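## Task

Shelf spots carry lot numbers on the shelf edge beneath them, and several spots may share one number. Get one cardboard box from lot 451 and one from lot 434 onto the desk, entirely on its top with nothing overhanging the edge. All other cardboard boxes must stay on their own shelves. If no box of a given lot exists, leave that lot out. The robot must not fall or finish tilted, or the task fails.

## Robot and tools

ROBOT. A simulated Hello Robot Stretch 3 with a single arm: a two-wheel base (0.33 m long, 0.34 m wide, rounded back) that pivots about a point 0.05 m behind its front edge, a lift on a vertical mast, and a telescoping arm that reaches out to the robot's RIGHT side. The base cannot strafe; to shift the gripper forward or back, drive the base. With the arm in and the wrist folded, a turn sweeps a 0.28 m radius; an unfolded, level wrist reaches past that circle. Loose objects may occasionally get nudged by something else.

FRAMES. Base frame: origin on the floor between the drive wheels, x forward, y left, z up, metres. hand_pose is reported in it, at the point where closed fingertips meet; with all wrist joints at zero its x axis points up, y back along the arm toward the mast, z toward the rear. Odometry frame = base frame at the start; base_odometry counts wheel turns only (slip counts as travel), heading in rad, left positive, -3.142 to 3.142.

move. One action per call. Either "servos": "reboot" alone (re-enables any wrist/head servo that shut off; it then holds position), or "base" and/or "joints" plus optional "speeds", "pace", "contact_limits". Motions start together.
- base: an object with exactly one key, a relative offset from where the base last reported itself (or from its current spot if a move was still running). translate_m: metres, -3 to 3, positive forward. rotate_rad: radians, -6.4 to 6.4, positive left.
- joints: one object keyed by joint name, each an absolute target. lift_m 0 to 1.1 m; arm_m 0 to 0.52 m (extension); wrist_yaw_rad -1.345 to 4.42 (0 = along the arm, positive toward the front); wrist_pitch_rad -1.57 to 0.451 (0 level, negative tips fingers down); wrist_roll_rad -2.911 to 2.918 (0 = fingers side by side, level); gripper_m -0.089 to 0.179 (larger = wider; fingertip gap is about 0.007 m under the value when nearly shut, 0.025 m under when fully open); head_pan_rad -3.953 to 1.73 (0 forward, positive left, -1.57 looks along the arm); head_tilt_rad -1.53 to 0.419 (negative down). Done tolerances: ±0.004 for lift, arm and gripper, ±0.02 yaw/roll, ±0.05 pitch, ±0.1 head.
- pace: "default" or "max". Default/max tops: translate 0.12/0.30 m/s, rotate 0.76/1.90 rad/s, lift 0.11/0.15 m/s, arm 0.14/0.40 m/s. The base is capped at 0.10 m/s and 0.63 rad/s unless lift_m < 0.30, arm_m < 0.03 and wrist_yaw_rad > 2.54. speeds: per-key top speed in the same units, no higher than max.
- contact_limits: placed beside the command it guards. arm_m, translate_m, rotate_rad take a motor_effort percent 1 to 100 (base: either wheel reaching it stops the move). lift_m takes {"down": n, "up": n}, 1 to 100, force beyond free motion; below roughly 12 it may trip while moving freely. Without one, the base has no contact stop.
- cameras: list from head_camera, nav_camera, wrist_camera, all; omitted = all, [] = none. blocking: true (default) waits for rest; false returns within ~0.5 s while motion continues. An action is cut off after 14 s. Unknown keys make a call invalid; out-of-range values get it refused, and a refusal or an uncommanded stop cancels the remaining move/wait/finished_scene calls in that reply.

wait: seconds 0 to 10, optional cameras; returns early once moves settle. stop: brakes every running motion (braked ones read "stopped" and may keep pressing). zoom_image: camera plus region [x0, y0, x1, y1] in pixels of that camera's latest image, at most 504x504. finished_scene: scene number 1 to 3; ends the scene for good, so the goal must hold without the robot.

RESULTS. "move" line: "done" or the worst status. base_status/joint_status: done, moving, off_target (came to rest short, may still be pushing), contact_stop (that joint goes slack until commanded again), time_out, torque_fault (limp until reboot). on_its_own lists uncommanded behaviour; "held at" is a target, not a reading. motor_effort in percent, bracket = peak of the last action; positive wheel effort pushes forward. lidar_m: 12 sectors of 30 degrees counter-clockwise from straight ahead (4th left, 7th behind, 10th right), plane 0.17 m up, "-" = nothing or closer than 0.15 m. wrist_depth_mm and head_depth_mm: 7x7 median depths. base_tilt in degrees (forward/right positive, ~4 degree bias). If turned_by_wheels and turned_by_imu differ by more than 0.15 rad, believe the IMU. head_camera images arrive rotated (turn clockwise a quarter to view upright), nav_camera the other way. Calibration lines give K and T_world_to_cam relative to the base frame.

GRIPPING. Close to a value below the object's width to hold; open at least 0.05 above it to let go. Readings do not confirm a grasp; re-send the close if the grip eased.

SAFETY. Before folding (wrist_yaw_rad to 3.0) or unfolding the wrist, put lift_m in 0.32–0.95, wrist_pitch_rad -0.4, roll near 0; folded, the lift may go to 0.25. With yaw below -0.4 keep pitch at -0.5 or lower. Pushing against something rigid with the gripper above ~0.45 m, or driving while holding or snagged on something fixed, can tip the robot; if tilt appears, back off. Wrist and head never contact-stop and will overheat. Avoid dropping items, releasing moving ones, slamming or shoving hard.

Each tool is called after "Emit:" in YAML: its name, and indented under it one key for each argument.

## Session

Emit:
move:
  joints: {"head_pan_rad": -0.8, "head_tilt_rad": -0.4}
  cameras: ["nav_camera", "head_camera"]
  pace: "max"

Emit:
move:
  joints: {"head_pan_rad": -2.4}
  cameras: ["nav_camera"]
  pace: "max"

Emit:
move:
  joints: {"head_pan_rad": 1.0}
  cameras: ["nav_camera"]
  pace: "max"

Scene clock: 0.87 s.
move: done
base_odometry: x=+0.000 y=+0.000 heading=+0.000
turned_by_wheels: +0.000
turned_by_imu: +0.000
base_tilt: forward=-0.3 right=-1.2
lidar_m: 0.72 0.73 0.85 1.53 2.66 1.26 1.01 1.11 1.82 1.63 1.39 0.83
head_depth_mm: 1722 1802 1870 1974 2086 1759 1416 / 1726 1857 1957 2108 2177 1779 1417 / 1466 1567 1704 1857 2012 1775 1409 / 1235 1338 1443 1587 1737 1704 1406 / 1050 1112 1198 1283 1390 1511 1395 / 911 963 1016 1079 1162 1243 1302 / 807 846 885 932 991 1051 1122
base_status: not commanded
joint_positions: lift_m=+0.374 arm_m=+0.001 wrist_yaw_rad=+3.009 wrist_pitch_rad=-0.462 wrist_roll_rad=+0.000 gripper_m=+0.037 head_pan_rad=-0.822 head_tilt_rad=-0.404
joint_status: all done
measured_speeds: all 0
motor_effort: left_wheel=-0.5(0.7) right_wheel=+0.8(1.1) lift_m=+22.9(23.8) arm_m=-4.8(5.1) wrist_yaw_rad=-0.1(1.1) wrist_pitch_rad=+1.9(2.0) wrist_roll_rad=-0.2(0.2) gripper_m=+0.5(0.8) head_pan_rad=+1.0(4.7) head_tilt_rad=-2.6(8.1)
hand_pose: x=+0.0076 y=+0.0712 z=+0.3774 quat_wxyz=(+0.207, +0.697, +0.116, +0.676) (m; base frame)
wrist_depth_mm: - 138 - - - 854 - / - 151 - - - 971 - / - 167 933 - - 931 - / 840 774 204 801 804 802 753 / 702 678 211 660 650 669 667 / 595 596 126 577 129 577 584 / 529 539 289 353 506 513 508
pictures: head_camera (sideways), nav_camera (sideways)
camera_calibration:
head_camera: T_world_to_cam=[[-0.268197, 0.220439, -0.937804, 1.23759], [0.75404, 0.653901, -0.0619382, 0.0756463], [0.599578, -0.723754, -0.341594, 0.396523], [0, 0, 0, 1]] pos_world=[0.0371314, -0.0352936, 1.30075]
nav_camera: T_world_to_cam=[[0.263602, -0.258437, 0.929368, -1.16806], [-0.721545, -0.692261, 0.0121526, 0.0387596], [0.640224, -0.673784, -0.368955, 0.429527], [0, 0, 0, 1]] pos_world=[0.060877, 0.0143685, 1.24357]

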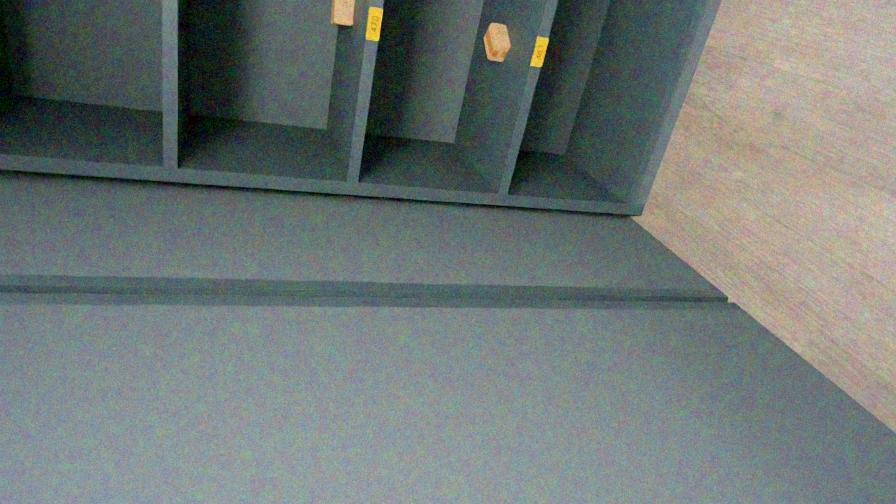

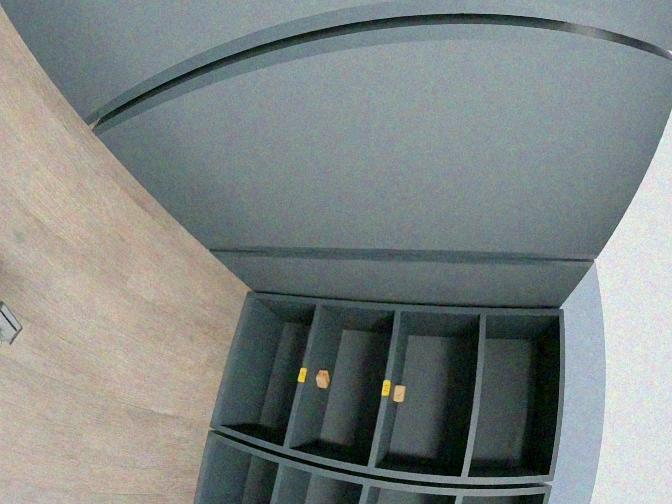

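Scene clock: 3.00 s.
move: done
base_odometry: x=+0.000 y=+0.000 heading=+0.000
turned_by_wheels: +0.000
turned_by_imu: +0.000
base_tilt: forward=-0.3 right=-1.3
lidar_m: 0.73 0.73 0.85 1.53 2.66 1.26 1.01 1.11 1.81 1.63 1.39 0.83
head_depth_mm: 1289 1364 1440 1516 1118 924 1327 / 1342 1417 1505 1595 1714 1717 1413 / 1407 1494 1571 1668 1795 1781 1414 / 1477 1561 1658 1779 1937 1761 1407 / 1575 1660 1776 1923 2048 1753 1399 / 1648 1768 1905 2067 2171 1751 1393 / 1777 1904 2061 2219 2324 1735 1384
base_status: not commanded
joint_positions: lift_m=+0.374 arm_m=+0.001 wrist_yaw_rad=+3.009 wrist_pitch_rad=-0.462 wrist_roll_rad=+0.000 gripper_m=+0.037 head_pan_rad=-2.408 head_tilt_rad=-0.404
joint_status: all done
measured_speeds: translate_m=+0.000 rotate_rad=+0.000 lift_m=+0.000 arm_m=+0.000 wrist_yaw_rad=+0.000 wrist_pitch_rad=+0.000 wrist_roll_rad=+0.000 head_pan_rad=+0.024 head_tilt_rad=+0.000
motor_effort: left_wheel=-0.4(1.0) right_wheel=+0.2(1.2) lift_m=+23.8(24.1) arm_m=-8.2(8.2) wrist_yaw_rad=+0.6(2.1) wrist_pitch_rad=+1.9(2.1) wrist_roll_rad=+0.1(0.3) gripper_m=+0.7(0.8) head_pan_rad=+3.4(6.2) head_tilt_rad=+3.3(3.8)
hand_pose: x=+0.0076 y=+0.0712 z=+0.3774 quat_wxyz=(+0.207, +0.697, +0.116, +0.676) (m; base frame)
wrist_depth_mm: - 139 - - - 872 - / - 151 - - - 999 - / - 167 938 - - 925 - / 830 765 203 827 797 809 755 / 702 674 211 661 652 675 659 / 600 590 126 580 129 580 583 / 530 541 287 355 509 513 508
pictures: nav_camera (sideways)
camera_calibration:
nav_camera: T_world_to_cam=[[-0.262531, -0.259528, 0.929367, -1.16485], [-0.680884, 0.73229, 0.0121552, 0.0385233], [-0.68372, -0.6296, -0.368958, 0.437628], [0, 0, 0, 1]] pos_world=[0.0196367, -0.0549901, 1.24357]

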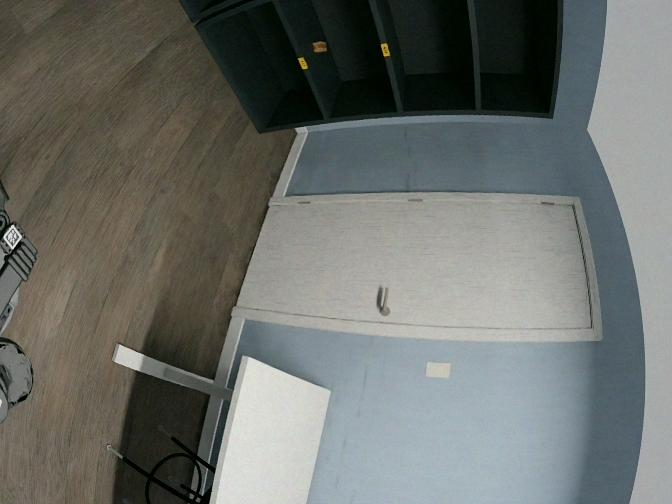

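Scene clock: 5.77 s.
move: done
base_odometry: x=+0.000 y=+0.000 heading=+0.000
turned_by_wheels: +0.000
turned_by_imu: +0.000
base_tilt: forward=-0.3 right=-1.1
lidar_m: 0.72 0.73 0.85 1.53 2.66 1.26 1.01 1.11 1.81 1.63 1.39 0.83
head_depth_mm: 644 672 702 737 774 817 866 / 694 728 764 808 853 906 964 / 758 793 840 888 947 1007 1081 / 831 882 935 990 1067 1146 1239 / 915 976 1044 1124 1216 1324 1359 / 1024 1102 1187 1294 1419 1567 1391 / 1166 1262 1373 1515 1683 1719 1377
base_status: not commanded
joint_positions: lift_m=+0.374 arm_m=+0.001 wrist_yaw_rad=+3.009 wrist_pitch_rad=-0.462 wrist_roll_rad=+0.000 gripper_m=+0.037 head_pan_rad=+1.008 head_tilt_rad=-0.400
joint_status: all done
measured_speeds: translate_m=+0.000 rotate_rad=+0.000 lift_m=+0.000 arm_m=+0.000 wrist_yaw_rad=+0.000 wrist_pitch_rad=+0.000 wrist_roll_rad=+0.000 head_pan_rad=-0.024 head_tilt_rad=+0.000
motor_effort: left_wheel=-0.6(0.8) right_wheel=+0.1(1.1) lift_m=+24.4(24.4) arm_m=-12.1(12.6) wrist_yaw_rad=-0.4(1.6) wrist_pitch_rad=+1.9(2.1) wrist_roll_rad=-0.1(0.3) gripper_m=-0.2(1.1) head_pan_rad=-2.8(5.6) head_tilt_rad=+4.7(5.7)
hand_pose: x=+0.0076 y=+0.0712 z=+0.3774 quat_wxyz=(+0.207, +0.697, +0.116, +0.676) (m; base frame)
wrist_depth_mm: - 139 - - - 842 - / - 151 - - - 959 - / - 167 915 - - 927 - / 835 774 203 813 797 789 752 / 701 676 211 657 654 673 663 / 601 603 126 568 129 584 573 / 528 534 288 355 501 508 507
pictures: nav_camera (sideways)
camera_calibration:
nav_camera: T_world_to_cam=[[0.180274, 0.317804, 0.930861, -1.1695], [0.854001, -0.520129, 0.0121874, 0.0290692], [0.488041, 0.792759, -0.365171, 0.425551], [0, 0, 0, 1]] pos_world=[-0.0216797, 0.049434, 1.24369]

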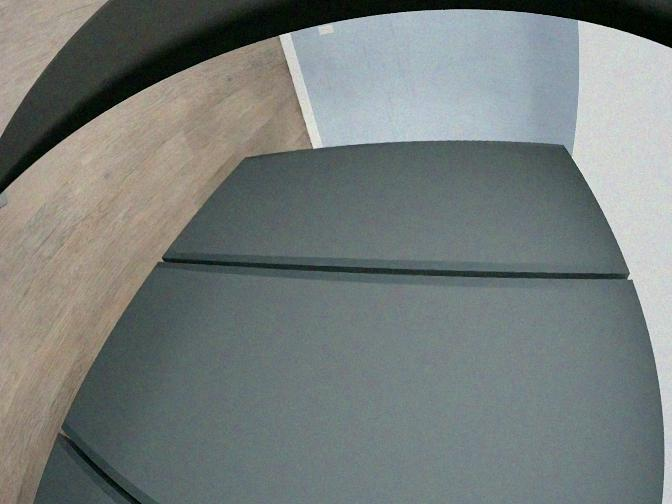

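Emit:
move:
  joints: {"head_pan_rad": -1.35, "head_tilt_rad": -0.4}
  cameras: ["head_camera"]
  pace: "max"

Emit:
zoom_image:
  camera: "head_camera"
  region: [300, 0, 600, 252]

Emit:
zoom_image:
  camera: "head_camera"
  region: [300, 252, 600, 504]

Scene clock: 18.40 s.
move: done
base_odometry: x=+0.000 y=+0.000 heading=+0.000
turned_by_wheels: +0.000
turned_by_imu: +0.000
base_tilt: forward=-0.4 right=-1.2
lidar_m: 0.72 0.73 0.85 1.53 2.66 1.25 1.01 1.11 1.81 1.63 1.39 0.83
head_depth_mm: 1759 1855 1984 2106 2216 1810 1430 / 1753 1878 1959 2107 2188 1785 1411 / 1418 1491 1605 1735 1982 1789 1415 / 1750 1860 1934 2063 2050 1766 1406 / 1732 1863 1931 2068 2136 1755 1388 / 1735 1855 1919 2041 2154 1756 1395 / 1718 1826 1916 1972 2015 1741 1397
base_status: not commanded
joint_positions: lift_m=+0.374 arm_m=+0.001 wrist_yaw_rad=+3.009 wrist_pitch_rad=-0.462 wrist_roll_rad=+0.000 gripper_m=+0.037 head_pan_rad=-1.358 head_tilt_rad=-0.400
joint_status: all done
measured_speeds: translate_m=+0.000 rotate_rad=+0.000 lift_m=+0.000 arm_m=+0.000 wrist_yaw_rad=+0.000 wrist_pitch_rad=+0.000 wrist_roll_rad=+0.000 head_pan_rad=+0.024 head_tilt_rad=+0.000
motor_effort: left_wheel=-0.2(0.7) right_wheel=+0.4(1.4) lift_m=+25.1(25.8) arm_m=-12.2(13.6) wrist_yaw_rad=+1.1(1.6) wrist_pitch_rad=+1.8(2.0) wrist_roll_rad=-0.2(0.3) gripper_m=-0.1(0.9) head_pan_rad=+3.7(5.0) head_tilt_rad=+4.5(6.9)
hand_pose: x=+0.0076 y=+0.0712 z=+0.3774 quat_wxyz=(+0.207, +0.697, +0.116, +0.676) (m; base frame)
wrist_depth_mm: - 138 - - - 865 - / - 151 - - - 957 - / - 167 923 - - 929 - / 846 753 203 815 807 803 765 / 695 667 211 664 654 662 668 / 604 594 126 574 129 581 579 / 522 539 286 356 506 510 508
pictures: head_camera (sideways)
camera_calibration:
head_camera: T_world_to_cam=[[-0.116983, 0.322623, -0.939271, 1.23859], [0.98236, 0.176523, -0.061717, 0.0739326], [0.145891, -0.929921, -0.337582, 0.394048], [0, 0, 0, 1]] pos_world=[0.0147775, -0.0462156, 1.30096]

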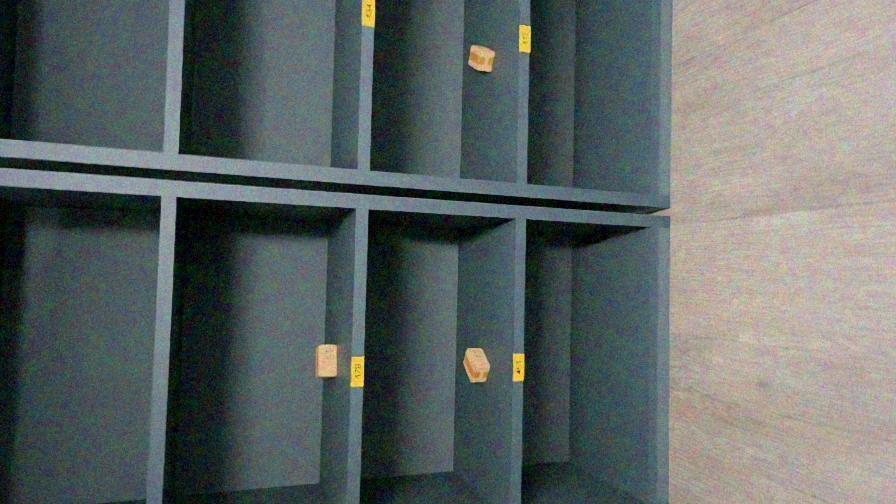

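Scaled by 1.680 from the camera's 896x504 image, which has a finer 1280x720 frame.

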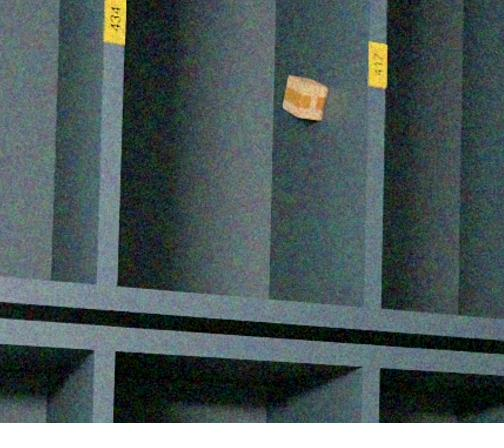

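Scaled by 1.680 from the camera's 896x504 image, which has a finer 1280x720 frame.

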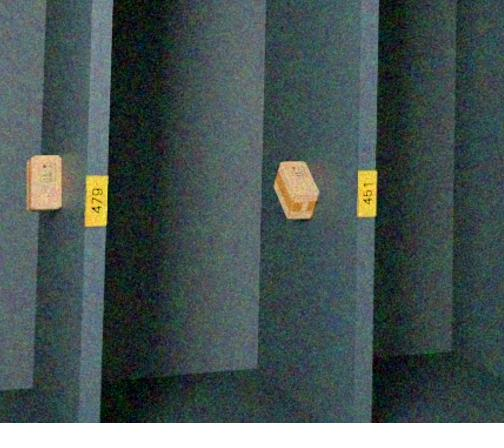

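Emit:
move:
  base: {"rotate_rad": -1.12}
  joints: {"lift_m": 0.28}
  pace: "max"
  cameras: []

Emit:
move:
  base: {"translate_m": 1.07}
  joints: {"head_pan_rad": -1.57, "head_tilt_rad": -0.45}
  pace: "max"
  cameras: []

Emit:
move:
  base: {"rotate_rad": 1.315}
  joints: {"lift_m": 0.5}
  pace: "max"
  cameras: ["head_camera"]

Emit:
move:
  joints: {"wrist_yaw_rad": 0, "gripper_m": 0.179, "lift_m": 0.58}
  pace: "max"
  cameras: ["head_camera", "wrist_camera"]

Scene clock: 64.30 s.
move: done
base_odometry: x=+0.000 y=+0.000 heading=-1.120
turned_by_wheels: -1.120
turned_by_imu: -1.098
base_tilt: forward=-0.2 right=-1.1
lidar_m: 1.54 0.86 0.73 0.72 0.83 1.38 2.66 1.26 1.01 1.11 1.75 1.63
head_depth_mm: 1282 1346 1420 1488 1114 920 1350 / 1329 1407 1498 1593 1679 1662 1431 / 1366 1452 1547 1658 1758 1777 1411 / 1443 1532 1633 1732 1870 1779 1403 / 1512 1608 1711 1833 1982 1760 1399 / 1586 1699 1829 1971 2100 1748 1397 / 1685 1816 1969 2102 2248 1745 1381
base_status: done
joint_positions: lift_m=+0.280 arm_m=+0.001 wrist_yaw_rad=+3.009 wrist_pitch_rad=-0.463 wrist_roll_rad=+0.000 gripper_m=+0.037 head_pan_rad=-1.350 head_tilt_rad=-0.400
joint_status: all done
measured_speeds: all 0
motor_effort: left_wheel=+4.6(14.8) right_wheel=-7.7(13.9) lift_m=+30.5(31.3) arm_m=-12.3(13.6) wrist_yaw_rad=+0.4(1.6) wrist_pitch_rad=+2.0(2.2) wrist_roll_rad=-0.1(0.5) gripper_m=+0.5(1.0) head_pan_rad=+3.3(3.7) head_tilt_rad=+3.1(4.6)
hand_pose: x=+0.0076 y=+0.0711 z=+0.2828 quat_wxyz=(+0.208, +0.697, +0.117, +0.676) (m; base frame)
wrist_depth_mm: - 138 - - - - - / - 151 161 - - - - / 850 167 209 787 780 762 742 / 675 634 203 660 655 644 641 / 567 559 212 532 532 547 548 / 488 298 126 286 129 476 466 / 262 266 245 257 400 417 416
pictures: none
No camera images: "cameras" was empty.

Scene clock: 69.23 s.
move: done
base_odometry: x=+0.467 y=-0.963 heading=-1.120
turned_by_wheels: +0.000
turned_by_imu: +0.000
base_tilt: forward=-0.2 right=-1.3
lidar_m: 0.88 0.57 0.48 0.48 0.55 0.92 3.67 1.69 1.79 1.47 0.72 0.79
head_depth_mm: 1441 1527 1648 1775 1925 1716 1369 / 1464 1562 1671 1803 1958 1690 1374 / 1495 1594 1711 1872 1986 1680 1354 / 1540 1660 1767 1910 2034 1689 1356 / 1578 1682 1830 1981 2114 1672 1345 / 1214 1311 1401 1535 1665 1610 1340 / 1214 1335 1389 1563 1346 1513 1286
base_status: done
joint_positions: lift_m=+0.280 arm_m=+0.001 wrist_yaw_rad=+3.009 wrist_pitch_rad=-0.463 wrist_roll_rad=+0.000 gripper_m=+0.037 head_pan_rad=-1.570 head_tilt_rad=-0.450
joint_status: all done
measured_speeds: all 0
motor_effort: left_wheel=+5.1(15.9) right_wheel=-0.3(10.9) lift_m=+27.6(31.0) arm_m=-9.7(12.9) wrist_yaw_rad=+0.6(2.1) wrist_pitch_rad=+2.1(2.3) wrist_roll_rad=-0.2(0.3) gripper_m=+0.3(0.9) head_pan_rad=-2.6(4.4) head_tilt_rad=-3.9(5.1)
hand_pose: x=+0.0076 y=+0.0711 z=+0.2827 quat_wxyz=(+0.208, +0.697, +0.117, +0.676) (m; base frame)
wrist_depth_mm: - 138 - - - 457 450 / - 150 161 - - 509 - / - 167 176 - - - - / 672 627 197 632 625 604 - / 567 562 211 531 533 545 539 / 484 298 126 286 129 470 472 / 262 267 248 258 399 417 416
pictures: none
No camera images: "cameras" was empty.

Scene clock: 71.93 s.
move: done
base_odometry: x=+0.467 y=-0.963 heading=+0.195
turned_by_wheels: +1.315
turned_by_imu: +1.294
base_tilt: forward=-0.3 right=-1.2
lidar_m: 0.48 0.50 0.66 1.65 1.87 1.69 1.78 1.48 0.72 1.03 0.71 0.51
head_depth_mm: 576 931 988 830 971 963 863 / 588 926 1000 825 1174 1011 856 / 601 918 990 814 1167 1005 852 / 617 918 986 803 1158 992 849 / 631 911 979 795 1156 956 842 / 652 907 979 786 1143 985 840 / 670 901 974 775 1137 980 838
base_status: done
joint_positions: lift_m=+0.500 arm_m=+0.001 wrist_yaw_rad=+3.009 wrist_pitch_rad=-0.463 wrist_roll_rad=+0.000 gripper_m=+0.037 head_pan_rad=-1.570 head_tilt_rad=-0.451
joint_status: all done
measured_speeds: all 0
motor_effort: left_wheel=-5.5(14.6) right_wheel=+6.8(12.5) lift_m=+24.6(34.7) arm_m=-13.1(13.1) wrist_yaw_rad=+0.1(1.7) wrist_pitch_rad=+2.2(2.3) wrist_roll_rad=-0.1(0.3) gripper_m=+0.4(1.0) head_pan_rad=-2.5(3.5) head_tilt_rad=-3.3(4.7)
hand_pose: x=+0.0076 y=+0.0710 z=+0.5026 quat_wxyz=(+0.208, +0.697, +0.117, +0.676) (m; base frame)
wrist_depth_mm: - 138 - - - - - / - 150 - - - - - / - 167 - - - - - / - 954 203 - - - - / 886 851 212 832 816 829 - / 744 738 126 710 129 727 - / 656 675 287 650 637 636 620
pictures: head_camera (sideways)
camera_calibration:
head_camera: T_world_to_cam=[[-0.0465284, 0.387214, -0.920815, 1.21403], [0.997504, -0.0310086, -0.0634429, 0.076098], [-0.0531192, -0.921468, -0.384805, 0.45675], [0, 0, 0, 1]] pos_world=[0.00484087, -0.0468484, 1.29848]

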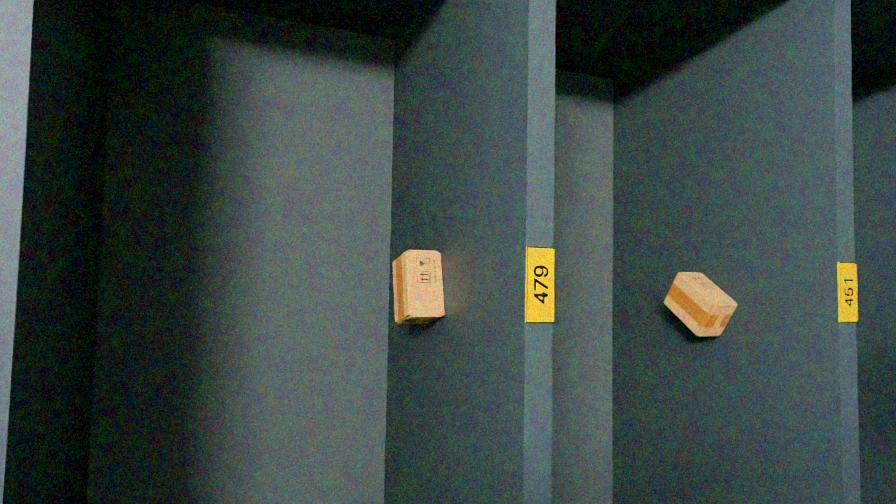

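Scene clock: 73.90 s.
move: done
base_odometry: x=+0.467 y=-0.963 heading=+0.195
turned_by_wheels: +0.000
turned_by_imu: +0.000
base_tilt: forward=-0.3 right=-1.3
lidar_m: 0.48 0.50 0.66 1.65 1.87 1.69 1.78 1.48 0.72 1.03 0.71 0.51
head_depth_mm: 576 930 989 834 974 963 863 / 587 927 1000 827 1184 1008 857 / 602 919 995 813 1171 1001 855 / 617 914 992 802 1161 997 849 / 634 907 982 794 1151 957 842 / 652 910 978 787 1144 985 839 / 671 905 975 776 1136 982 838
base_status: not commanded
joint_positions: lift_m=+0.580 arm_m=+0.001 wrist_yaw_rad=+0.003 wrist_pitch_rad=-0.463 wrist_roll_rad=+0.000 gripper_m=+0.179 head_pan_rad=-1.570 head_tilt_rad=-0.451
joint_status: all done
measured_speeds: all 0
motor_effort: left_wheel=-5.6(6.3) right_wheel=+7.2(8.1) lift_m=+23.2(32.8) arm_m=-11.2(13.2) wrist_yaw_rad=-3.2(8.8) wrist_pitch_rad=+2.3(2.3) wrist_roll_rad=+0.0(0.3) gripper_m=+0.5(83.7) head_pan_rad=-2.3(3.1) head_tilt_rad=-2.8(3.5)
hand_pose: x=-0.0208 y=-0.3640 z=+0.5826 quat_wxyz=(+0.689, +0.164, -0.688, -0.162) (m; base frame)
wrist_depth_mm: - - - 497 - - - / - - - - - - - / - - - - - - - / - - - - - - - / - 142 - - - 815 - / - 126 - - - - - / - 697 - - - - 105
pictures: head_camera (sideways), wrist_camera
camera_calibration:
head_camera: T_world_to_cam=[[-0.0465284, 0.387214, -0.920815, 1.21403], [0.997504, -0.0310086, -0.0634429, 0.076098], [-0.0531192, -0.921468, -0.384805, 0.45675], [0, 0, 0, 1]] pos_world=[0.00484087, -0.0468484, 1.29848]
wrist_camera: T_world_to_cam=[[-0.998883, -0.0387262, -0.0270908, -0.0125138], [-0.00259691, 0.617321, -0.786707, 0.715566], [0.0471899, -0.785757, -0.616732, 0.240459], [0, 0, 0, 1]] pos_world=[-0.0219888, -0.253276, 0.7109]

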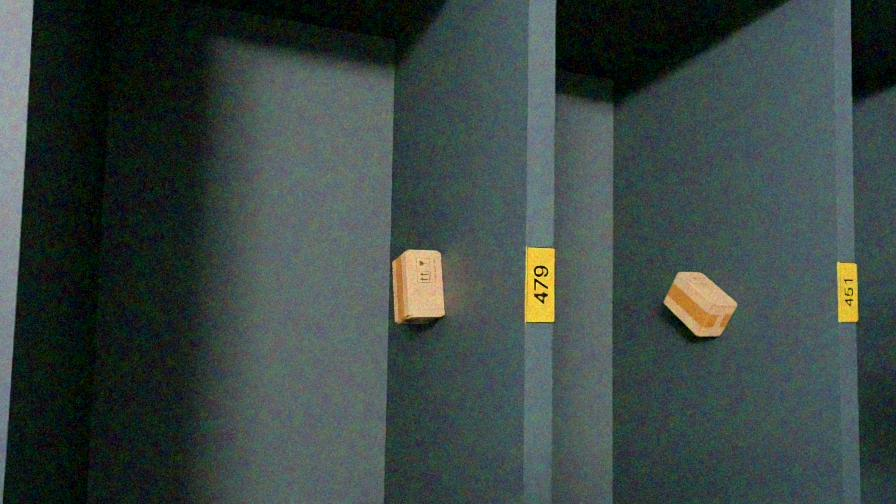

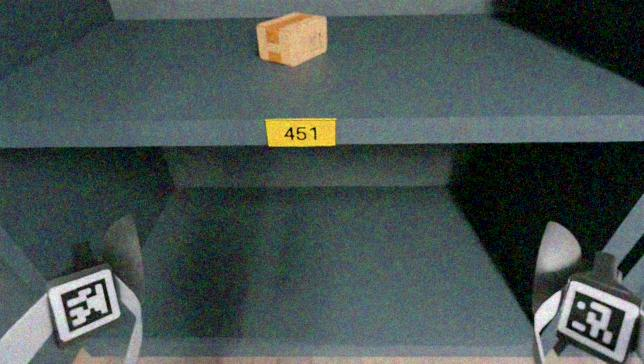

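Emit:
move:
  base: {"translate_m": 0.14}
  joints: {"wrist_yaw_rad": -0.35, "wrist_pitch_rad": -0.2, "lift_m": 0.56, "arm_m": 0.22}
  cameras: ["head_camera", "wrist_camera"]

Scene clock: 103.97 s.
move: done
base_odometry: x=+0.604 y=-0.936 heading=+0.195
turned_by_wheels: +0.000
turned_by_imu: -0.001
base_tilt: forward=-0.2 right=-1.2
lidar_m: 0.34 0.35 0.47 1.18 2.86 1.80 1.92 0.85 0.80 1.03 0.51 0.37
head_depth_mm: 578 924 1002 833 1182 1015 861 / 592 925 995 818 1177 1007 860 / 604 915 990 792 1157 967 807 / 619 911 981 805 1160 968 792 / 635 905 980 791 1159 987 845 / 653 900 974 784 1141 983 839 / 673 879 935 774 890 920 837
base_status: done
joint_positions: lift_m=+0.560 arm_m=+0.220 wrist_yaw_rad=-0.347 wrist_pitch_rad=-0.222 wrist_roll_rad=+0.000 gripper_m=+0.179 head_pan_rad=-1.570 head_tilt_rad=-0.451
joint_status: all done
measured_speeds: all 0
motor_effort: left_wheel=+5.5(8.7) right_wheel=+4.5(12.0) lift_m=+29.0(34.4) arm_m=+12.8(15.5) wrist_yaw_rad=-2.6(6.5) wrist_pitch_rad=+3.5(6.1) wrist_roll_rad=-0.2(0.3) gripper_m=+0.6(1.2) head_pan_rad=-1.6(2.5) head_tilt_rad=-0.5(2.1)
hand_pose: x=-0.1047 y=-0.5950 z=+0.6188 quat_wxyz=(+0.679, -0.044, -0.705, -0.199) (m; base frame)
wrist_depth_mm: - - - - - - - / - - - - - - - / - - - - - - - / - - 322 372 - - - / - 146 317 316 314 314 313 / 118 144 267 265 263 265 266 / 209 214 222 220 220 230 105
pictures: head_camera (sideways), wrist_camera
camera_calibration:
head_camera: T_world_to_cam=[[-0.0465284, 0.387214, -0.920815, 1.21403], [0.997504, -0.0310086, -0.0634429, 0.076098], [-0.0531192, -0.921468, -0.384805, 0.45675], [0, 0, 0, 1]] pos_world=[0.00484087, -0.0468484, 1.29848]
wrist_camera: T_world_to_cam=[[-0.953455, 0.30101, -0.0178057, 0.0969252], [0.139164, 0.386883, -0.911567, 0.841448], [-0.267503, -0.871616, -0.410765, -0.126284], [0, 0, 0, 1]] pos_world=[-0.058467, -0.464789, 0.716889]

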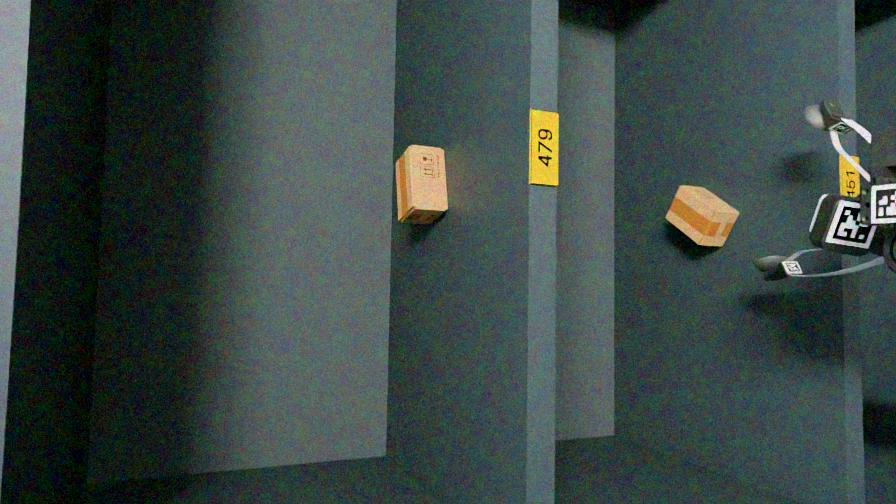

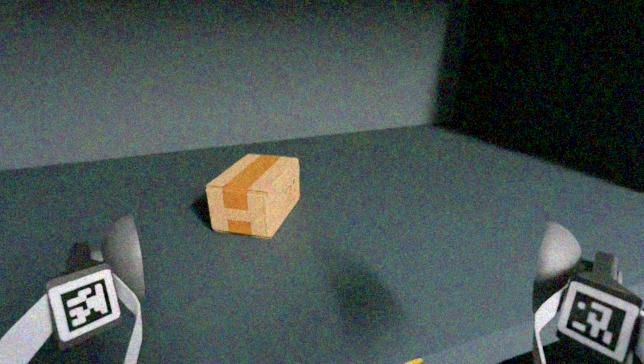

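Emit:
move:
  base: {"translate_m": 0.013}
  joints: {"lift_m": 0.517, "arm_m": 0.36}
  contact_limits: {"lift_m": {"down": 15}, "arm_m": 35}
  cameras: ["wrist_camera"]

Scene clock: 120.33 s.
move: done
base_odometry: x=+0.617 y=-0.933 heading=+0.195
turned_by_wheels: +0.000
turned_by_imu: +0.000
base_tilt: forward=-0.4 right=-1.2
lidar_m: 0.33 0.34 0.45 1.13 2.73 1.81 1.93 0.86 0.81 1.03 0.49 0.35
head_depth_mm: 578 924 995 833 1183 1016 860 / 590 915 989 821 1178 1013 855 / 603 915 991 799 1168 969 626 / 618 911 979 803 1165 970 643 / 637 905 977 793 1151 989 843 / 655 903 974 783 1142 985 840 / 673 878 892 774 851 915 817
base_status: done
joint_positions: lift_m=+0.517 arm_m=+0.360 wrist_yaw_rad=-0.347 wrist_pitch_rad=-0.221 wrist_roll_rad=+0.000 gripper_m=+0.179 head_pan_rad=-1.570 head_tilt_rad=-0.451
joint_status: all done
measured_speeds: all 0
motor_effort: left_wheel=+4.9(9.6) right_wheel=+4.3(9.5) lift_m=+27.0(28.3) arm_m=+12.5(14.9) wrist_yaw_rad=-2.7(4.6) wrist_pitch_rad=+3.5(3.6) wrist_roll_rad=-0.2(0.3) gripper_m=+0.3(1.0) head_pan_rad=-1.2(2.0) head_tilt_rad=+2.5(2.9)
contact_limits: arm_m 35 (drawing in: default 31, maximum 55; extending or still: default 40, maximum 69); lift_m down 15 (down: maximum 72; up: maximum 65)
hand_pose: x=-0.1048 y=-0.7350 z=+0.5759 quat_wxyz=(+0.679, -0.044, -0.705, -0.199) (m; base frame)
wrist_depth_mm: 332 - - - - 514 - / - - - - - 537 - / - - - - - - - / 316 318 300 214 313 311 311 / 255 241 182 178 251 251 249 / 118 144 194 187 201 200 - / 159 164 169 168 168 168 105
pictures: wrist_camera
camera_calibration:
wrist_camera: T_world_to_cam=[[-0.953372, 0.301273, -0.0178127, 0.138469], [0.139159, 0.386459, -0.911748, 0.856279], [-0.267801, -0.871713, -0.410364, -0.26632], [0, 0, 0, 1]] pos_world=[-0.0584667, -0.604788, 0.673889]

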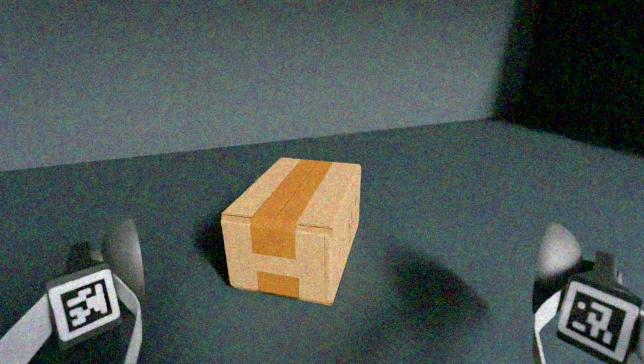

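Emit:
move:
  joints: {"arm_m": 0.42}
  contact_limits: {"arm_m": 35}
  cameras: []

Emit:
move:
  joints: {"gripper_m": 0.015}
  cameras: ["wrist_camera"]

Emit:
move:
  joints: {"lift_m": 0.58}
  cameras: ["wrist_camera"]

Emit:
move:
  joints: {"arm_m": 0.0, "head_pan_rad": -0.9, "head_tilt_rad": -0.3}
  cameras: ["wrist_camera", "head_camera"]

Scene clock: 129.67 s.
move: done
base_odometry: x=+0.617 y=-0.933 heading=+0.195
turned_by_wheels: +0.000
turned_by_imu: +0.000
base_tilt: forward=-0.4 right=-1.1
lidar_m: 0.33 0.34 0.45 1.13 2.73 1.82 1.94 0.86 0.82 1.03 0.49 0.35
head_depth_mm: 577 929 995 834 1185 1015 863 / 592 919 993 818 1180 1009 859 / 606 917 986 798 1168 936 654 / 620 912 982 803 1159 960 713 / 635 903 976 793 1145 985 845 / 654 902 968 782 1146 986 837 / 676 876 894 777 852 915 817
base_status: not commanded
joint_positions: lift_m=+0.517 arm_m=+0.420 wrist_yaw_rad=-0.347 wrist_pitch_rad=-0.221 wrist_roll_rad=+0.000 gripper_m=+0.179 head_pan_rad=-1.570 head_tilt_rad=-0.451
joint_status: all done
measured_speeds: all 0
motor_effort: left_wheel=+5.0(5.6) right_wheel=+4.2(5.3) lift_m=+29.3(31.0) arm_m=+13.5(14.3) wrist_yaw_rad=-3.0(3.9) wrist_pitch_rad=+3.5(3.6) wrist_roll_rad=+0.0(0.3) gripper_m=+0.7(0.9) head_pan_rad=-0.4(1.1) head_tilt_rad=+4.5(4.5)
contact_limits: arm_m 35 (drawing in: default 31, maximum 55; extending or still: default 40, maximum 69); lift_m down 15 (down: maximum 72; up: maximum 65)
hand_pose: x=-0.1048 y=-0.7950 z=+0.5760 quat_wxyz=(+0.679, -0.044, -0.705, -0.199) (m; base frame)
wrist_depth_mm: 291 307 329 - - - 462 / 300 321 336 - - - - / 317 332 - - - - - / 326 317 316 201 312 312 310 / 253 241 252 161 227 249 249 / 119 145 141 129 194 200 - / 159 163 158 123 163 167 105
pictures: none
No camera images: "cameras" was empty.

Scene clock: 131.83 s.
move: done
base_odometry: x=+0.617 y=-0.933 heading=+0.195
turned_by_wheels: +0.000
turned_by_imu: +0.000
base_tilt: forward=-0.3 right=-1.2
lidar_m: 0.33 0.34 0.45 1.13 2.73 1.81 1.93 0.86 0.81 1.03 0.49 0.36
head_depth_mm: 576 926 998 836 1184 1014 861 / 589 915 996 822 1170 1010 859 / 601 915 994 797 1161 970 655 / 617 912 979 803 1161 961 713 / 634 903 975 795 1152 990 845 / 653 898 973 787 1145 985 839 / 671 879 889 775 850 914 815
base_status: not commanded
joint_positions: lift_m=+0.517 arm_m=+0.420 wrist_yaw_rad=-0.347 wrist_pitch_rad=-0.218 wrist_roll_rad=+0.000 gripper_m=+0.016 head_pan_rad=-1.570 head_tilt_rad=-0.450
joint_status: all done
measured_speeds: all 0
motor_effort: left_wheel=+5.1(5.7) right_wheel=+4.4(5.3) lift_m=+26.4(29.2) arm_m=+13.4(14.1) wrist_yaw_rad=-2.7(4.1) wrist_pitch_rad=+2.9(3.6) wrist_roll_rad=+0.1(0.3) gripper_m=-19.8(94.5) head_pan_rad=+0.2(0.8) head_tilt_rad=+4.2(5.0)
contact_limits: arm_m 35 (drawing in: default 31, maximum 55; extending or still: default 40, maximum 69); lift_m down 15 (down: maximum 72; up: maximum 65)
hand_pose: x=-0.1048 y=-0.7952 z=+0.5766 quat_wxyz=(+0.679, -0.045, -0.705, -0.198) (m; base frame)
wrist_depth_mm: 290 309 329 - - - 465 / 299 323 337 - - - - / 317 332 - - - - - / 325 320 319 202 315 296 312 / 256 255 160 162 159 252 251 / 205 204 130 135 127 201 201 / 171 103 159 136 158 120 168
pictures: wrist_camera
camera_calibration:
wrist_camera: T_world_to_cam=[[-0.95338, 0.301255, -0.0176845, 0.156423], [0.138286, 0.384042, -0.912901, 0.878818], [-0.268224, -0.872787, -0.407798, -0.320879], [0, 0, 0, 1]] pos_world=[-0.0584656, -0.664685, 0.674186]

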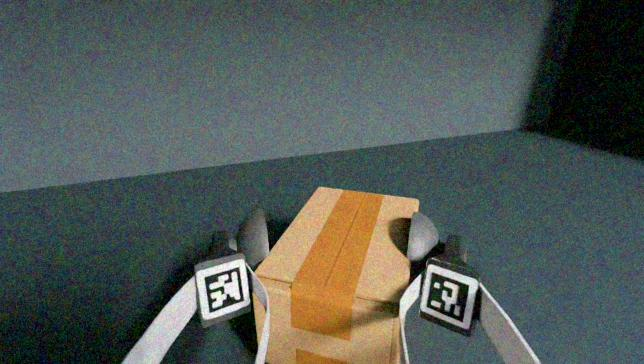

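Scene clock: 133.23 s.
move: done
base_odometry: x=+0.617 y=-0.933 heading=+0.195
turned_by_wheels: +0.000
turned_by_imu: +0.000
base_tilt: forward=-0.2 right=-1.1
lidar_m: 0.33 0.34 0.45 1.13 2.73 1.81 1.93 0.86 0.81 1.03 0.49 0.35
head_depth_mm: 577 923 1000 832 1185 1016 863 / 588 921 992 822 1175 1007 834 / 603 914 990 797 1166 687 632 / 616 912 983 805 1159 754 804 / 633 905 981 793 1150 995 845 / 653 899 967 784 1146 983 837 / 672 877 891 773 849 915 817
base_status: not commanded
joint_positions: lift_m=+0.580 arm_m=+0.420 wrist_yaw_rad=-0.347 wrist_pitch_rad=-0.224 wrist_roll_rad=+0.000 gripper_m=+0.016 head_pan_rad=-1.570 head_tilt_rad=-0.450
joint_status: all done
measured_speeds: all 0
motor_effort: left_wheel=+5.0(5.6) right_wheel=+4.3(5.2) lift_m=+30.3(34.8) arm_m=+12.8(13.9) wrist_yaw_rad=-2.9(4.1) wrist_pitch_rad=+4.0(4.2) wrist_roll_rad=-0.1(0.3) gripper_m=-19.8(20.5) head_pan_rad=+0.3(0.9) head_tilt_rad=+3.7(5.4)
contact_limits: arm_m 35 (drawing in: default 31, maximum 55; extending or still: default 40, maximum 69)
hand_pose: x=-0.1047 y=-0.7948 z=+0.6382 quat_wxyz=(+0.679, -0.043, -0.705, -0.200) (m; base frame)
wrist_depth_mm: 290 307 329 - - - 463 / 299 323 338 - - - - / 319 334 - - - - - / 331 - - - - - - / 339 - 154 163 155 - - / 294 295 130 135 127 289 290 / 244 102 228 136 227 227 242
pictures: wrist_camera
camera_calibration:
wrist_camera: T_world_to_cam=[[-0.953354, 0.301326, -0.0178613, 0.157735], [0.14007, 0.389194, -0.910444, 0.937549], [-0.267389, -0.870477, -0.413247, -0.289925], [0, 0, 0, 1]] pos_world=[-0.0584677, -0.664792, 0.736592]

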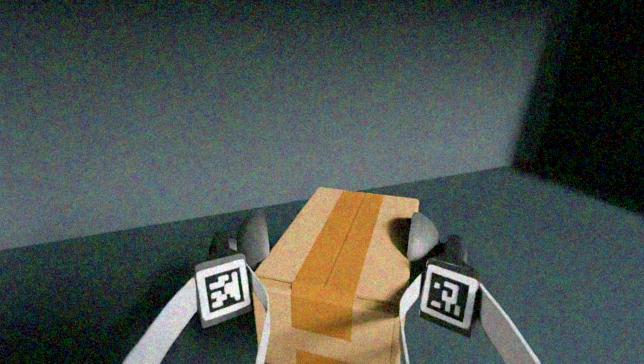

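Scene clock: 137.50 s.
move: done
base_odometry: x=+0.617 y=-0.933 heading=+0.195
turned_by_wheels: +0.000
turned_by_imu: +0.000
base_tilt: forward=-0.3 right=-1.3
lidar_m: 0.33 0.34 0.45 1.13 2.73 1.81 1.93 0.86 0.82 1.03 0.49 0.35
head_depth_mm: 611 624 763 858 734 1035 931 / 527 548 585 639 657 762 857 / 532 567 589 625 656 688 734 / 455 481 510 542 578 622 666 / 399 419 439 462 489 517 552 / 355 369 386 404 424 446 470 / 320 331 344 359 374 391 411
base_status: not commanded
joint_positions: lift_m=+0.580 arm_m=+0.001 wrist_yaw_rad=-0.347 wrist_pitch_rad=-0.225 wrist_roll_rad=+0.000 gripper_m=+0.016 head_pan_rad=-0.900 head_tilt_rad=-0.300
joint_status: all done
measured_speeds: all 0
motor_effort: left_wheel=+5.7(5.7) right_wheel=+4.5(5.6) lift_m=+24.4(30.9) arm_m=-12.1(14.9) wrist_yaw_rad=-1.2(4.2) wrist_pitch_rad=+4.1(4.2) wrist_roll_rad=-0.1(0.4) gripper_m=-19.7(20.6) head_pan_rad=-3.4(6.2) head_tilt_rad=-3.7(9.7)
hand_pose: x=-0.1047 y=-0.3754 z=+0.6382 quat_wxyz=(+0.679, -0.043, -0.705, -0.200) (m; base frame)
wrist_depth_mm: - - - - 834 - - / - - - - 850 - 481 / - - - - - - 515 / - - - - - - - / - - 154 162 154 - - / 329 - 130 135 127 121 - / - 94 127 135 126 661 -
pictures: head_camera (sideways), wrist_camera
camera_calibration:
head_camera: T_world_to_cam=[[-0.188269, 0.162696, -0.968548, 1.27722], [0.806639, 0.588193, -0.0579926, 0.0701984], [0.560258, -0.792186, -0.241976, 0.267083], [0, 0, 0, 1]] pos_world=[0.034201, -0.0375094, 1.30574]
wrist_camera: T_world_to_cam=[[-0.953337, 0.301377, -0.0179092, 0.0314078], [0.140143, 0.389208, -0.910427, 0.774316], [-0.267412, -0.870453, -0.413282, 0.0751834], [0, 0, 0, 1]] pos_world=[-0.0584678, -0.245392, 0.736592]

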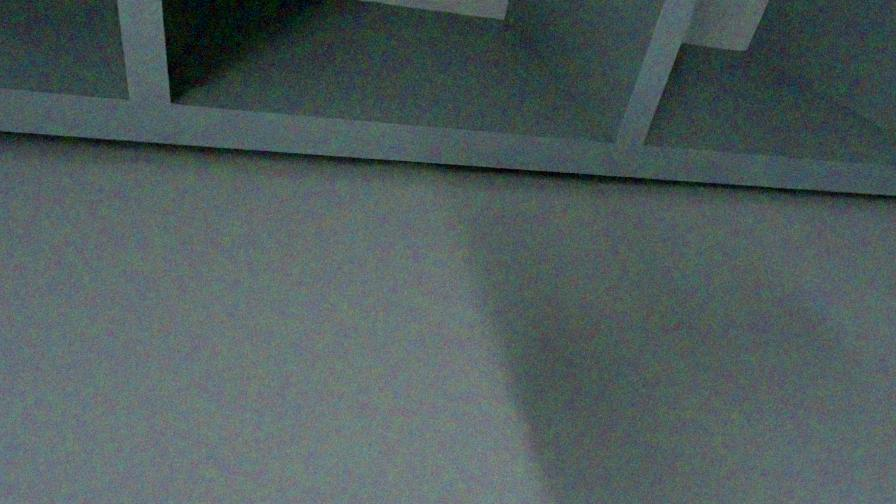

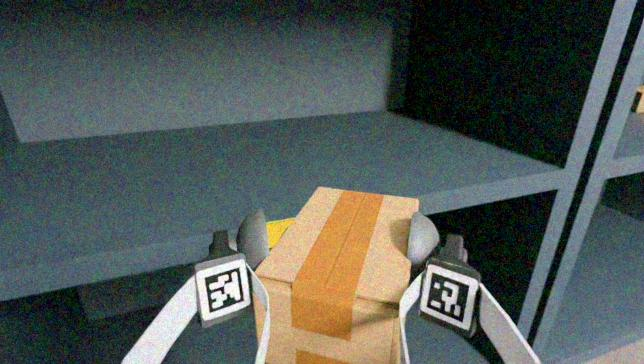

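Emit:
move:
  joints: {"wrist_yaw_rad": 0, "lift_m": 0.86, "head_pan_rad": -3.75, "head_tilt_rad": -0.35}
  cameras: ["nav_camera", "head_camera"]

Scene clock: 149.97 s.
move: done
base_odometry: x=+0.617 y=-0.933 heading=+0.195
turned_by_wheels: +0.000
turned_by_imu: +0.000
base_tilt: forward=-0.3 right=-1.2
lidar_m: 0.33 0.34 0.45 1.13 2.74 1.81 1.93 0.86 0.81 1.03 0.49 0.35
head_depth_mm: 2746 3009 3230 3330 2677 1985 - / 2483 2653 2899 2516 2537 1907 1517 / 2307 2414 2633 2162 2503 1977 - / 2120 2278 2393 1968 2489 2035 - / 1956 2067 2201 2145 2344 2011 - / 1835 1935 2023 2141 2241 1844 - / 1721 1794 1896 1976 2098 1845 -
base_status: not commanded
joint_positions: lift_m=+0.860 arm_m=+0.001 wrist_yaw_rad=-0.003 wrist_pitch_rad=-0.225 wrist_roll_rad=+0.000 gripper_m=+0.016 head_pan_rad=-3.753 head_tilt_rad=-0.352
joint_status: all done
measured_speeds: all 0
motor_effort: left_wheel=+5.3(5.7) right_wheel=+4.5(5.5) lift_m=+28.8(35.0) arm_m=-3.8(8.2) wrist_yaw_rad=+2.0(6.3) wrist_pitch_rad=+4.1(4.2) wrist_roll_rad=+0.1(0.3) gripper_m=-19.6(20.3) head_pan_rad=+3.7(5.6) head_tilt_rad=+0.7(7.9)
hand_pose: x=-0.0223 y=-0.3900 z=+0.9181 quat_wxyz=(+0.703, +0.078, -0.702, -0.081) (m; base frame)
wrist_depth_mm: - - - - 502 - - / - - - - - - - / - - - - - - - / - - - - - - - / - - 155 163 154 - - / 435 - 130 135 127 - 686 / 433 95 127 136 126 110 -
pictures: head_camera (sideways), nav_camera (sideways)
camera_calibration:
head_camera: T_world_to_cam=[[0.267906, -0.131454, -0.954435, 1.25601], [-0.603911, -0.794787, -0.0600497, 0.0815323], [-0.750679, 0.592481, -0.292314, 0.340631], [0, 0, 0, 1]] pos_world=[-0.0315481, 0.0280895, 1.30324]
nav_camera: T_world_to_cam=[[-0.271546, 0.169745, 0.947338, -1.18831], [0.561972, 0.827056, 0.0128914, 0.0299968], [-0.781313, 0.535878, -0.319976, 0.374431], [0, 0, 0, 1]] pos_world=[-0.0469905, -0.0237483, 1.24516]

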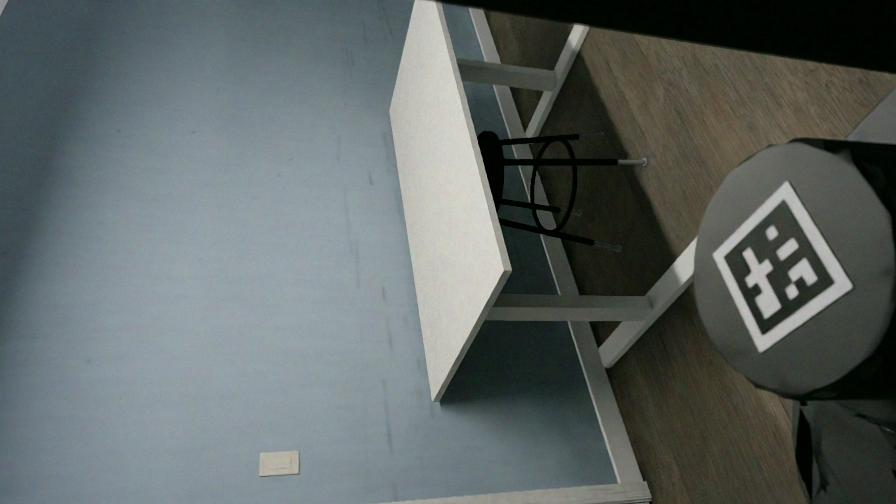

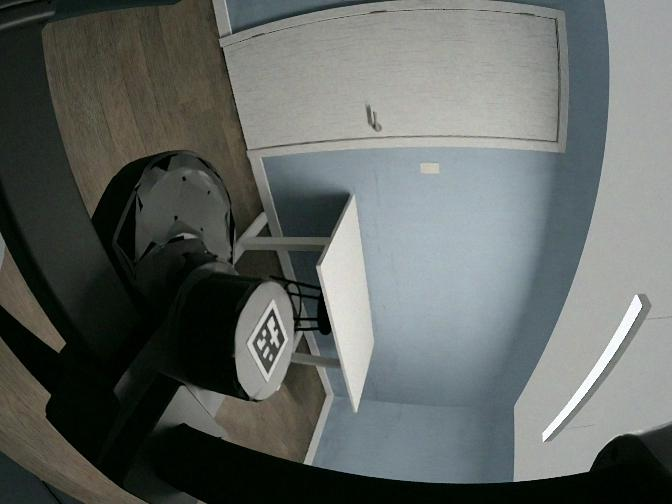

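Emit:
move:
  base: {"translate_m": -0.6}
  cameras: []

Emit:
move:
  base: {"rotate_rad": 1.6}
  joints: {"head_pan_rad": 0, "head_tilt_rad": -0.25}
  cameras: []

Emit:
move:
  base: {"translate_m": 1.07}
  joints: {"head_pan_rad": -1.3, "head_tilt_rad": -0.5}
  cameras: ["head_camera", "nav_camera"]

Scene clock: 184.43 s.
move: done
base_odometry: x=+0.028 y=-1.050 heading=+0.195
turned_by_wheels: +0.000
turned_by_imu: +0.000
base_tilt: forward=-0.3 right=-1.3
lidar_m: 0.92 0.95 1.27 3.65 1.34 1.35 1.34 1.09 1.10 0.60 1.08 0.97
head_depth_mm: 1908 2075 2241 2079 1305 1899 - / 1749 1867 2015 2042 1370 1833 1483 / 1607 1702 1808 1845 1459 1831 - / 1461 1547 1658 1725 1872 1970 - / 1371 1442 1520 1626 1727 1806 - / 1271 1332 1402 1485 1585 1668 - / 1164 1224 1291 1353 1433 1523 1545
base_status: done
joint_positions: lift_m=+0.860 arm_m=+0.001 wrist_yaw_rad=-0.003 wrist_pitch_rad=-0.225 wrist_roll_rad=+0.000 gripper_m=+0.016 head_pan_rad=-3.750 head_tilt_rad=-0.350
joint_status: not commanded
measured_speeds: all 0
motor_effort: left_wheel=-4.1(12.6) right_wheel=-8.4(11.8) lift_m=+26.1(26.6) arm_m=+10.6(10.8) wrist_yaw_rad=+1.1(3.5) wrist_pitch_rad=+4.2(4.2) wrist_roll_rad=+0.3(0.4) gripper_m=-19.8(20.5) head_pan_rad=+3.7(4.2) head_tilt_rad=+5.3(6.2)
hand_pose: x=-0.0222 y=-0.3900 z=+0.9181 quat_wxyz=(+0.703, +0.079, -0.702, -0.081) (m; base frame)
wrist_depth_mm: 531 - - 319 - - - / - - - 339 - - - / - - - 360 - - - / - - - 376 - - - / - - 154 162 154 - - / - - 130 135 127 121 - / - 95 127 136 126 110 -
pictures: none
No camera images: "cameras" was empty.

Scene clock: 188.07 s.
move: done
base_odometry: x=+0.028 y=-1.050 heading=+1.795
turned_by_wheels: +1.600
turned_by_imu: +1.574
base_tilt: forward=-0.3 right=-1.2
lidar_m: 3.64 1.34 1.36 1.34 1.11 1.10 0.60 1.09 0.97 0.92 0.95 1.28
head_depth_mm: 2636 3393 2365 2316 2289 2112 1643 / 2656 3416 3554 3635 3327 2201 1649 / 2627 3348 3479 3649 3250 2193 1636 / 2654 3359 3479 3604 3295 2173 1625 / 2711 3291 3492 3573 3272 2168 1618 / 2729 3277 3451 3597 3202 2134 1615 / 2739 3297 3464 3520 2924 2125 1607
base_status: done
joint_positions: lift_m=+0.860 arm_m=+0.001 wrist_yaw_rad=-0.003 wrist_pitch_rad=-0.225 wrist_roll_rad=+0.000 gripper_m=+0.016 head_pan_rad=+0.004 head_tilt_rad=-0.247
joint_status: all done
measured_speeds: all 0
motor_effort: left_wheel=-8.8(13.0) right_wheel=+8.7(13.1) lift_m=+27.5(27.8) arm_m=+6.7(12.6) wrist_yaw_rad=+2.1(3.1) wrist_pitch_rad=+4.1(4.3) wrist_roll_rad=-0.1(0.6) gripper_m=-20.3(20.4) head_pan_rad=-3.2(6.6) head_tilt_rad=-2.4(9.1)
hand_pose: x=-0.0222 y=-0.3900 z=+0.9181 quat_wxyz=(+0.703, +0.079, -0.702, -0.081) (m; base frame)
wrist_depth_mm: - - - - 619 - - / - - - - 655 - - / - - - - 704 - - / - - - 203 714 - - / - - 154 163 154 - - / - - 130 135 127 - - / 962 95 127 136 126 110 -
pictures: none
No camera images: "cameras" was empty.

Scene clock: 199.90 s.
move: done
base_odometry: x=-0.210 y=-0.006 heading=+1.795
turned_by_wheels: +0.000
turned_by_imu: +0.001
base_tilt: forward=-0.3 right=-1.2
lidar_m: 2.61 1.48 0.83 0.94 1.43 1.89 1.66 1.31 0.95 0.90 0.93 1.25
head_depth_mm: 708 759 824 891 979 1046 1130 / 724 778 840 919 1004 472 - / 740 800 867 947 1041 1135 1250 / 760 817 894 971 1077 1203 1282 / 777 842 914 1008 1113 1259 1299 / 796 864 944 1040 1152 1305 1296 / 817 887 973 1077 1207 1360 1294
base_status: done
joint_positions: lift_m=+0.860 arm_m=+0.001 wrist_yaw_rad=-0.003 wrist_pitch_rad=-0.225 wrist_roll_rad=+0.000 gripper_m=+0.016 head_pan_rad=-1.300 head_tilt_rad=-0.500
joint_status: all done
measured_speeds: all 0
motor_effort: left_wheel=+0.6(9.3) right_wheel=+10.9(14.2) lift_m=+30.8(31.4) arm_m=-12.0(13.6) wrist_yaw_rad=+1.7(3.4) wrist_pitch_rad=+4.1(4.2) wrist_roll_rad=+0.1(0.3) gripper_m=-19.7(20.4) head_pan_rad=+3.5(7.1) head_tilt_rad=+4.0(6.6)
hand_pose: x=-0.0222 y=-0.3900 z=+0.9181 quat_wxyz=(+0.703, +0.079, -0.702, -0.081) (m; base frame)
wrist_depth_mm: - - - - - - - / - - - - - - - / - - - - 685 - - / - - - - 690 - - / 788 - 154 163 155 - - / 855 - 130 136 127 - - / - 95 127 136 130 110 -
pictures: head_camera (sideways), nav_camera (sideways)
camera_calibration:
head_camera: T_world_to_cam=[[-0.160226, 0.404224, -0.900517, 1.18825], [0.968749, 0.239402, -0.0649036, 0.0782451], [0.18935, -0.882774, -0.42995, 0.514016], [0, 0, 0, 1]] pos_world=[0.0172592, -0.0452896, 1.29612]
nav_camera: T_world_to_cam=[[0.138363, -0.434822, 0.889823, -1.11573], [-0.958879, -0.283621, 0.0105065, 0.0423392], [0.247804, -0.854687, -0.456184, 0.545388], [0, 0, 0, 1]] pos_world=[0.0598247, -0.00699976, 1.24116]

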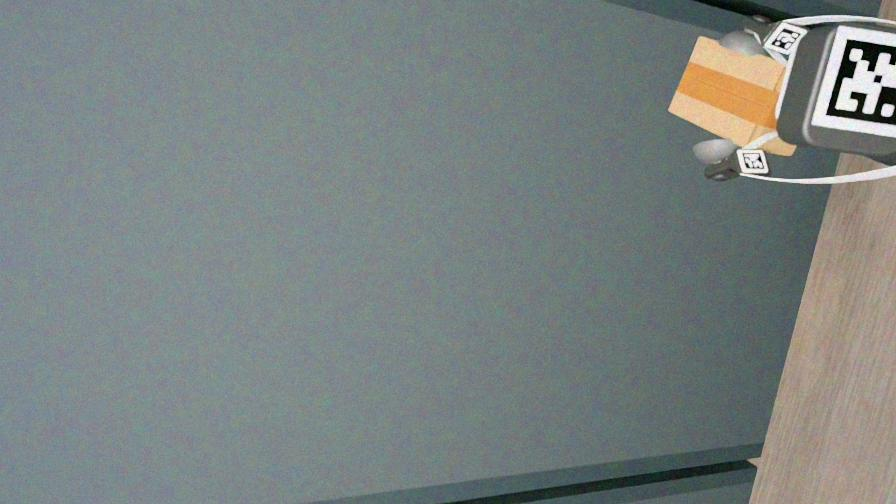

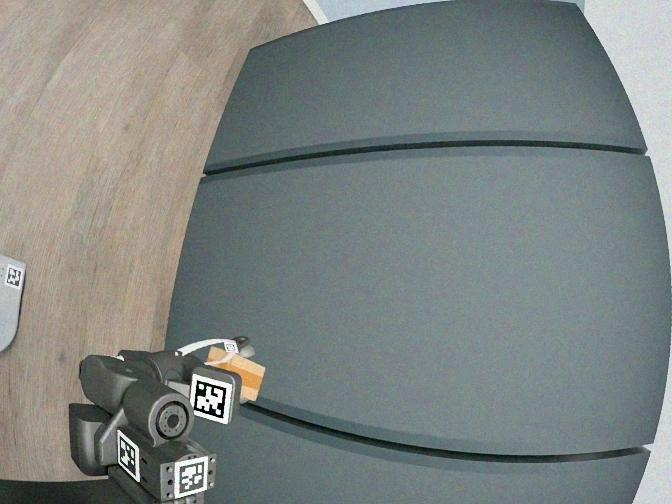

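Emit:
move:
  base: {"rotate_rad": 3.19}
  joints: {"head_pan_rad": -1.57, "head_tilt_rad": -0.5}
  cameras: ["head_camera"]

Scene clock: 213.23 s.
move: done
base_odometry: x=-0.210 y=-0.006 heading=-1.299
turned_by_wheels: +3.190
turned_by_imu: +3.137
base_tilt: forward=-0.4 right=-1.3
lidar_m: 1.66 1.29 0.95 0.90 0.94 1.28 2.61 1.49 0.83 0.94 1.43 1.90
head_depth_mm: 1149 1237 1366 1372 957 1048 1285 / 1141 1244 1351 1358 948 1473 1320 / 1143 1239 1346 1351 944 499 1250 / 1150 1234 1342 1336 930 465 - / 1139 1233 1342 1317 927 791 1271 / 1138 1237 1347 1465 1001 1442 1293 / 1138 1228 1338 1462 1604 1575 1283
base_status: done
joint_positions: lift_m=+0.860 arm_m=+0.001 wrist_yaw_rad=-0.003 wrist_pitch_rad=-0.225 wrist_roll_rad=+0.000 gripper_m=+0.016 head_pan_rad=-1.571 head_tilt_rad=-0.500
joint_status: all done
measured_speeds: all 0
motor_effort: left_wheel=-8.8(12.4) right_wheel=+8.2(13.3) lift_m=+26.7(32.1) arm_m=-12.7(13.7) wrist_yaw_rad=+1.8(3.2) wrist_pitch_rad=+4.1(4.3) wrist_roll_rad=+0.1(0.3) gripper_m=-19.6(20.4) head_pan_rad=+0.6(4.7) head_tilt_rad=+4.4(7.8)
hand_pose: x=-0.0221 y=-0.3900 z=+0.9181 quat_wxyz=(+0.703, +0.079, -0.702, -0.081) (m; base frame)
wrist_depth_mm: - - - - - - - / - - - - - - - / - - - - - - - / - - - - - - - / - - 155 163 155 - - / - - 130 136 127 120 - / - - 148 136 132 - -
pictures: head_camera (sideways)
camera_calibration:
head_camera: T_world_to_cam=[[-0.0461435, 0.43227, -0.900563, 1.18762], [0.997478, -0.0287282, -0.0648988, 0.0780483], [-0.0539254, -0.901287, -0.429854, 0.515348], [0, 0, 0, 1]] pos_world=[0.00473975, -0.0466535, 1.29612]

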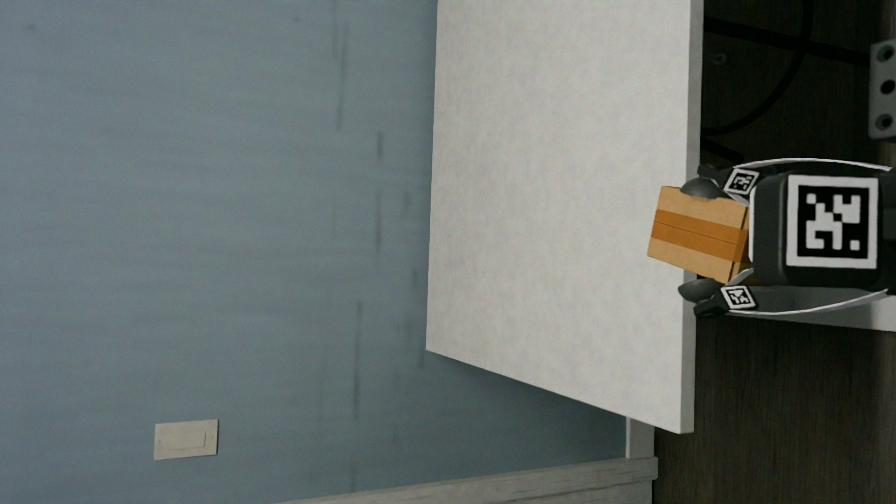

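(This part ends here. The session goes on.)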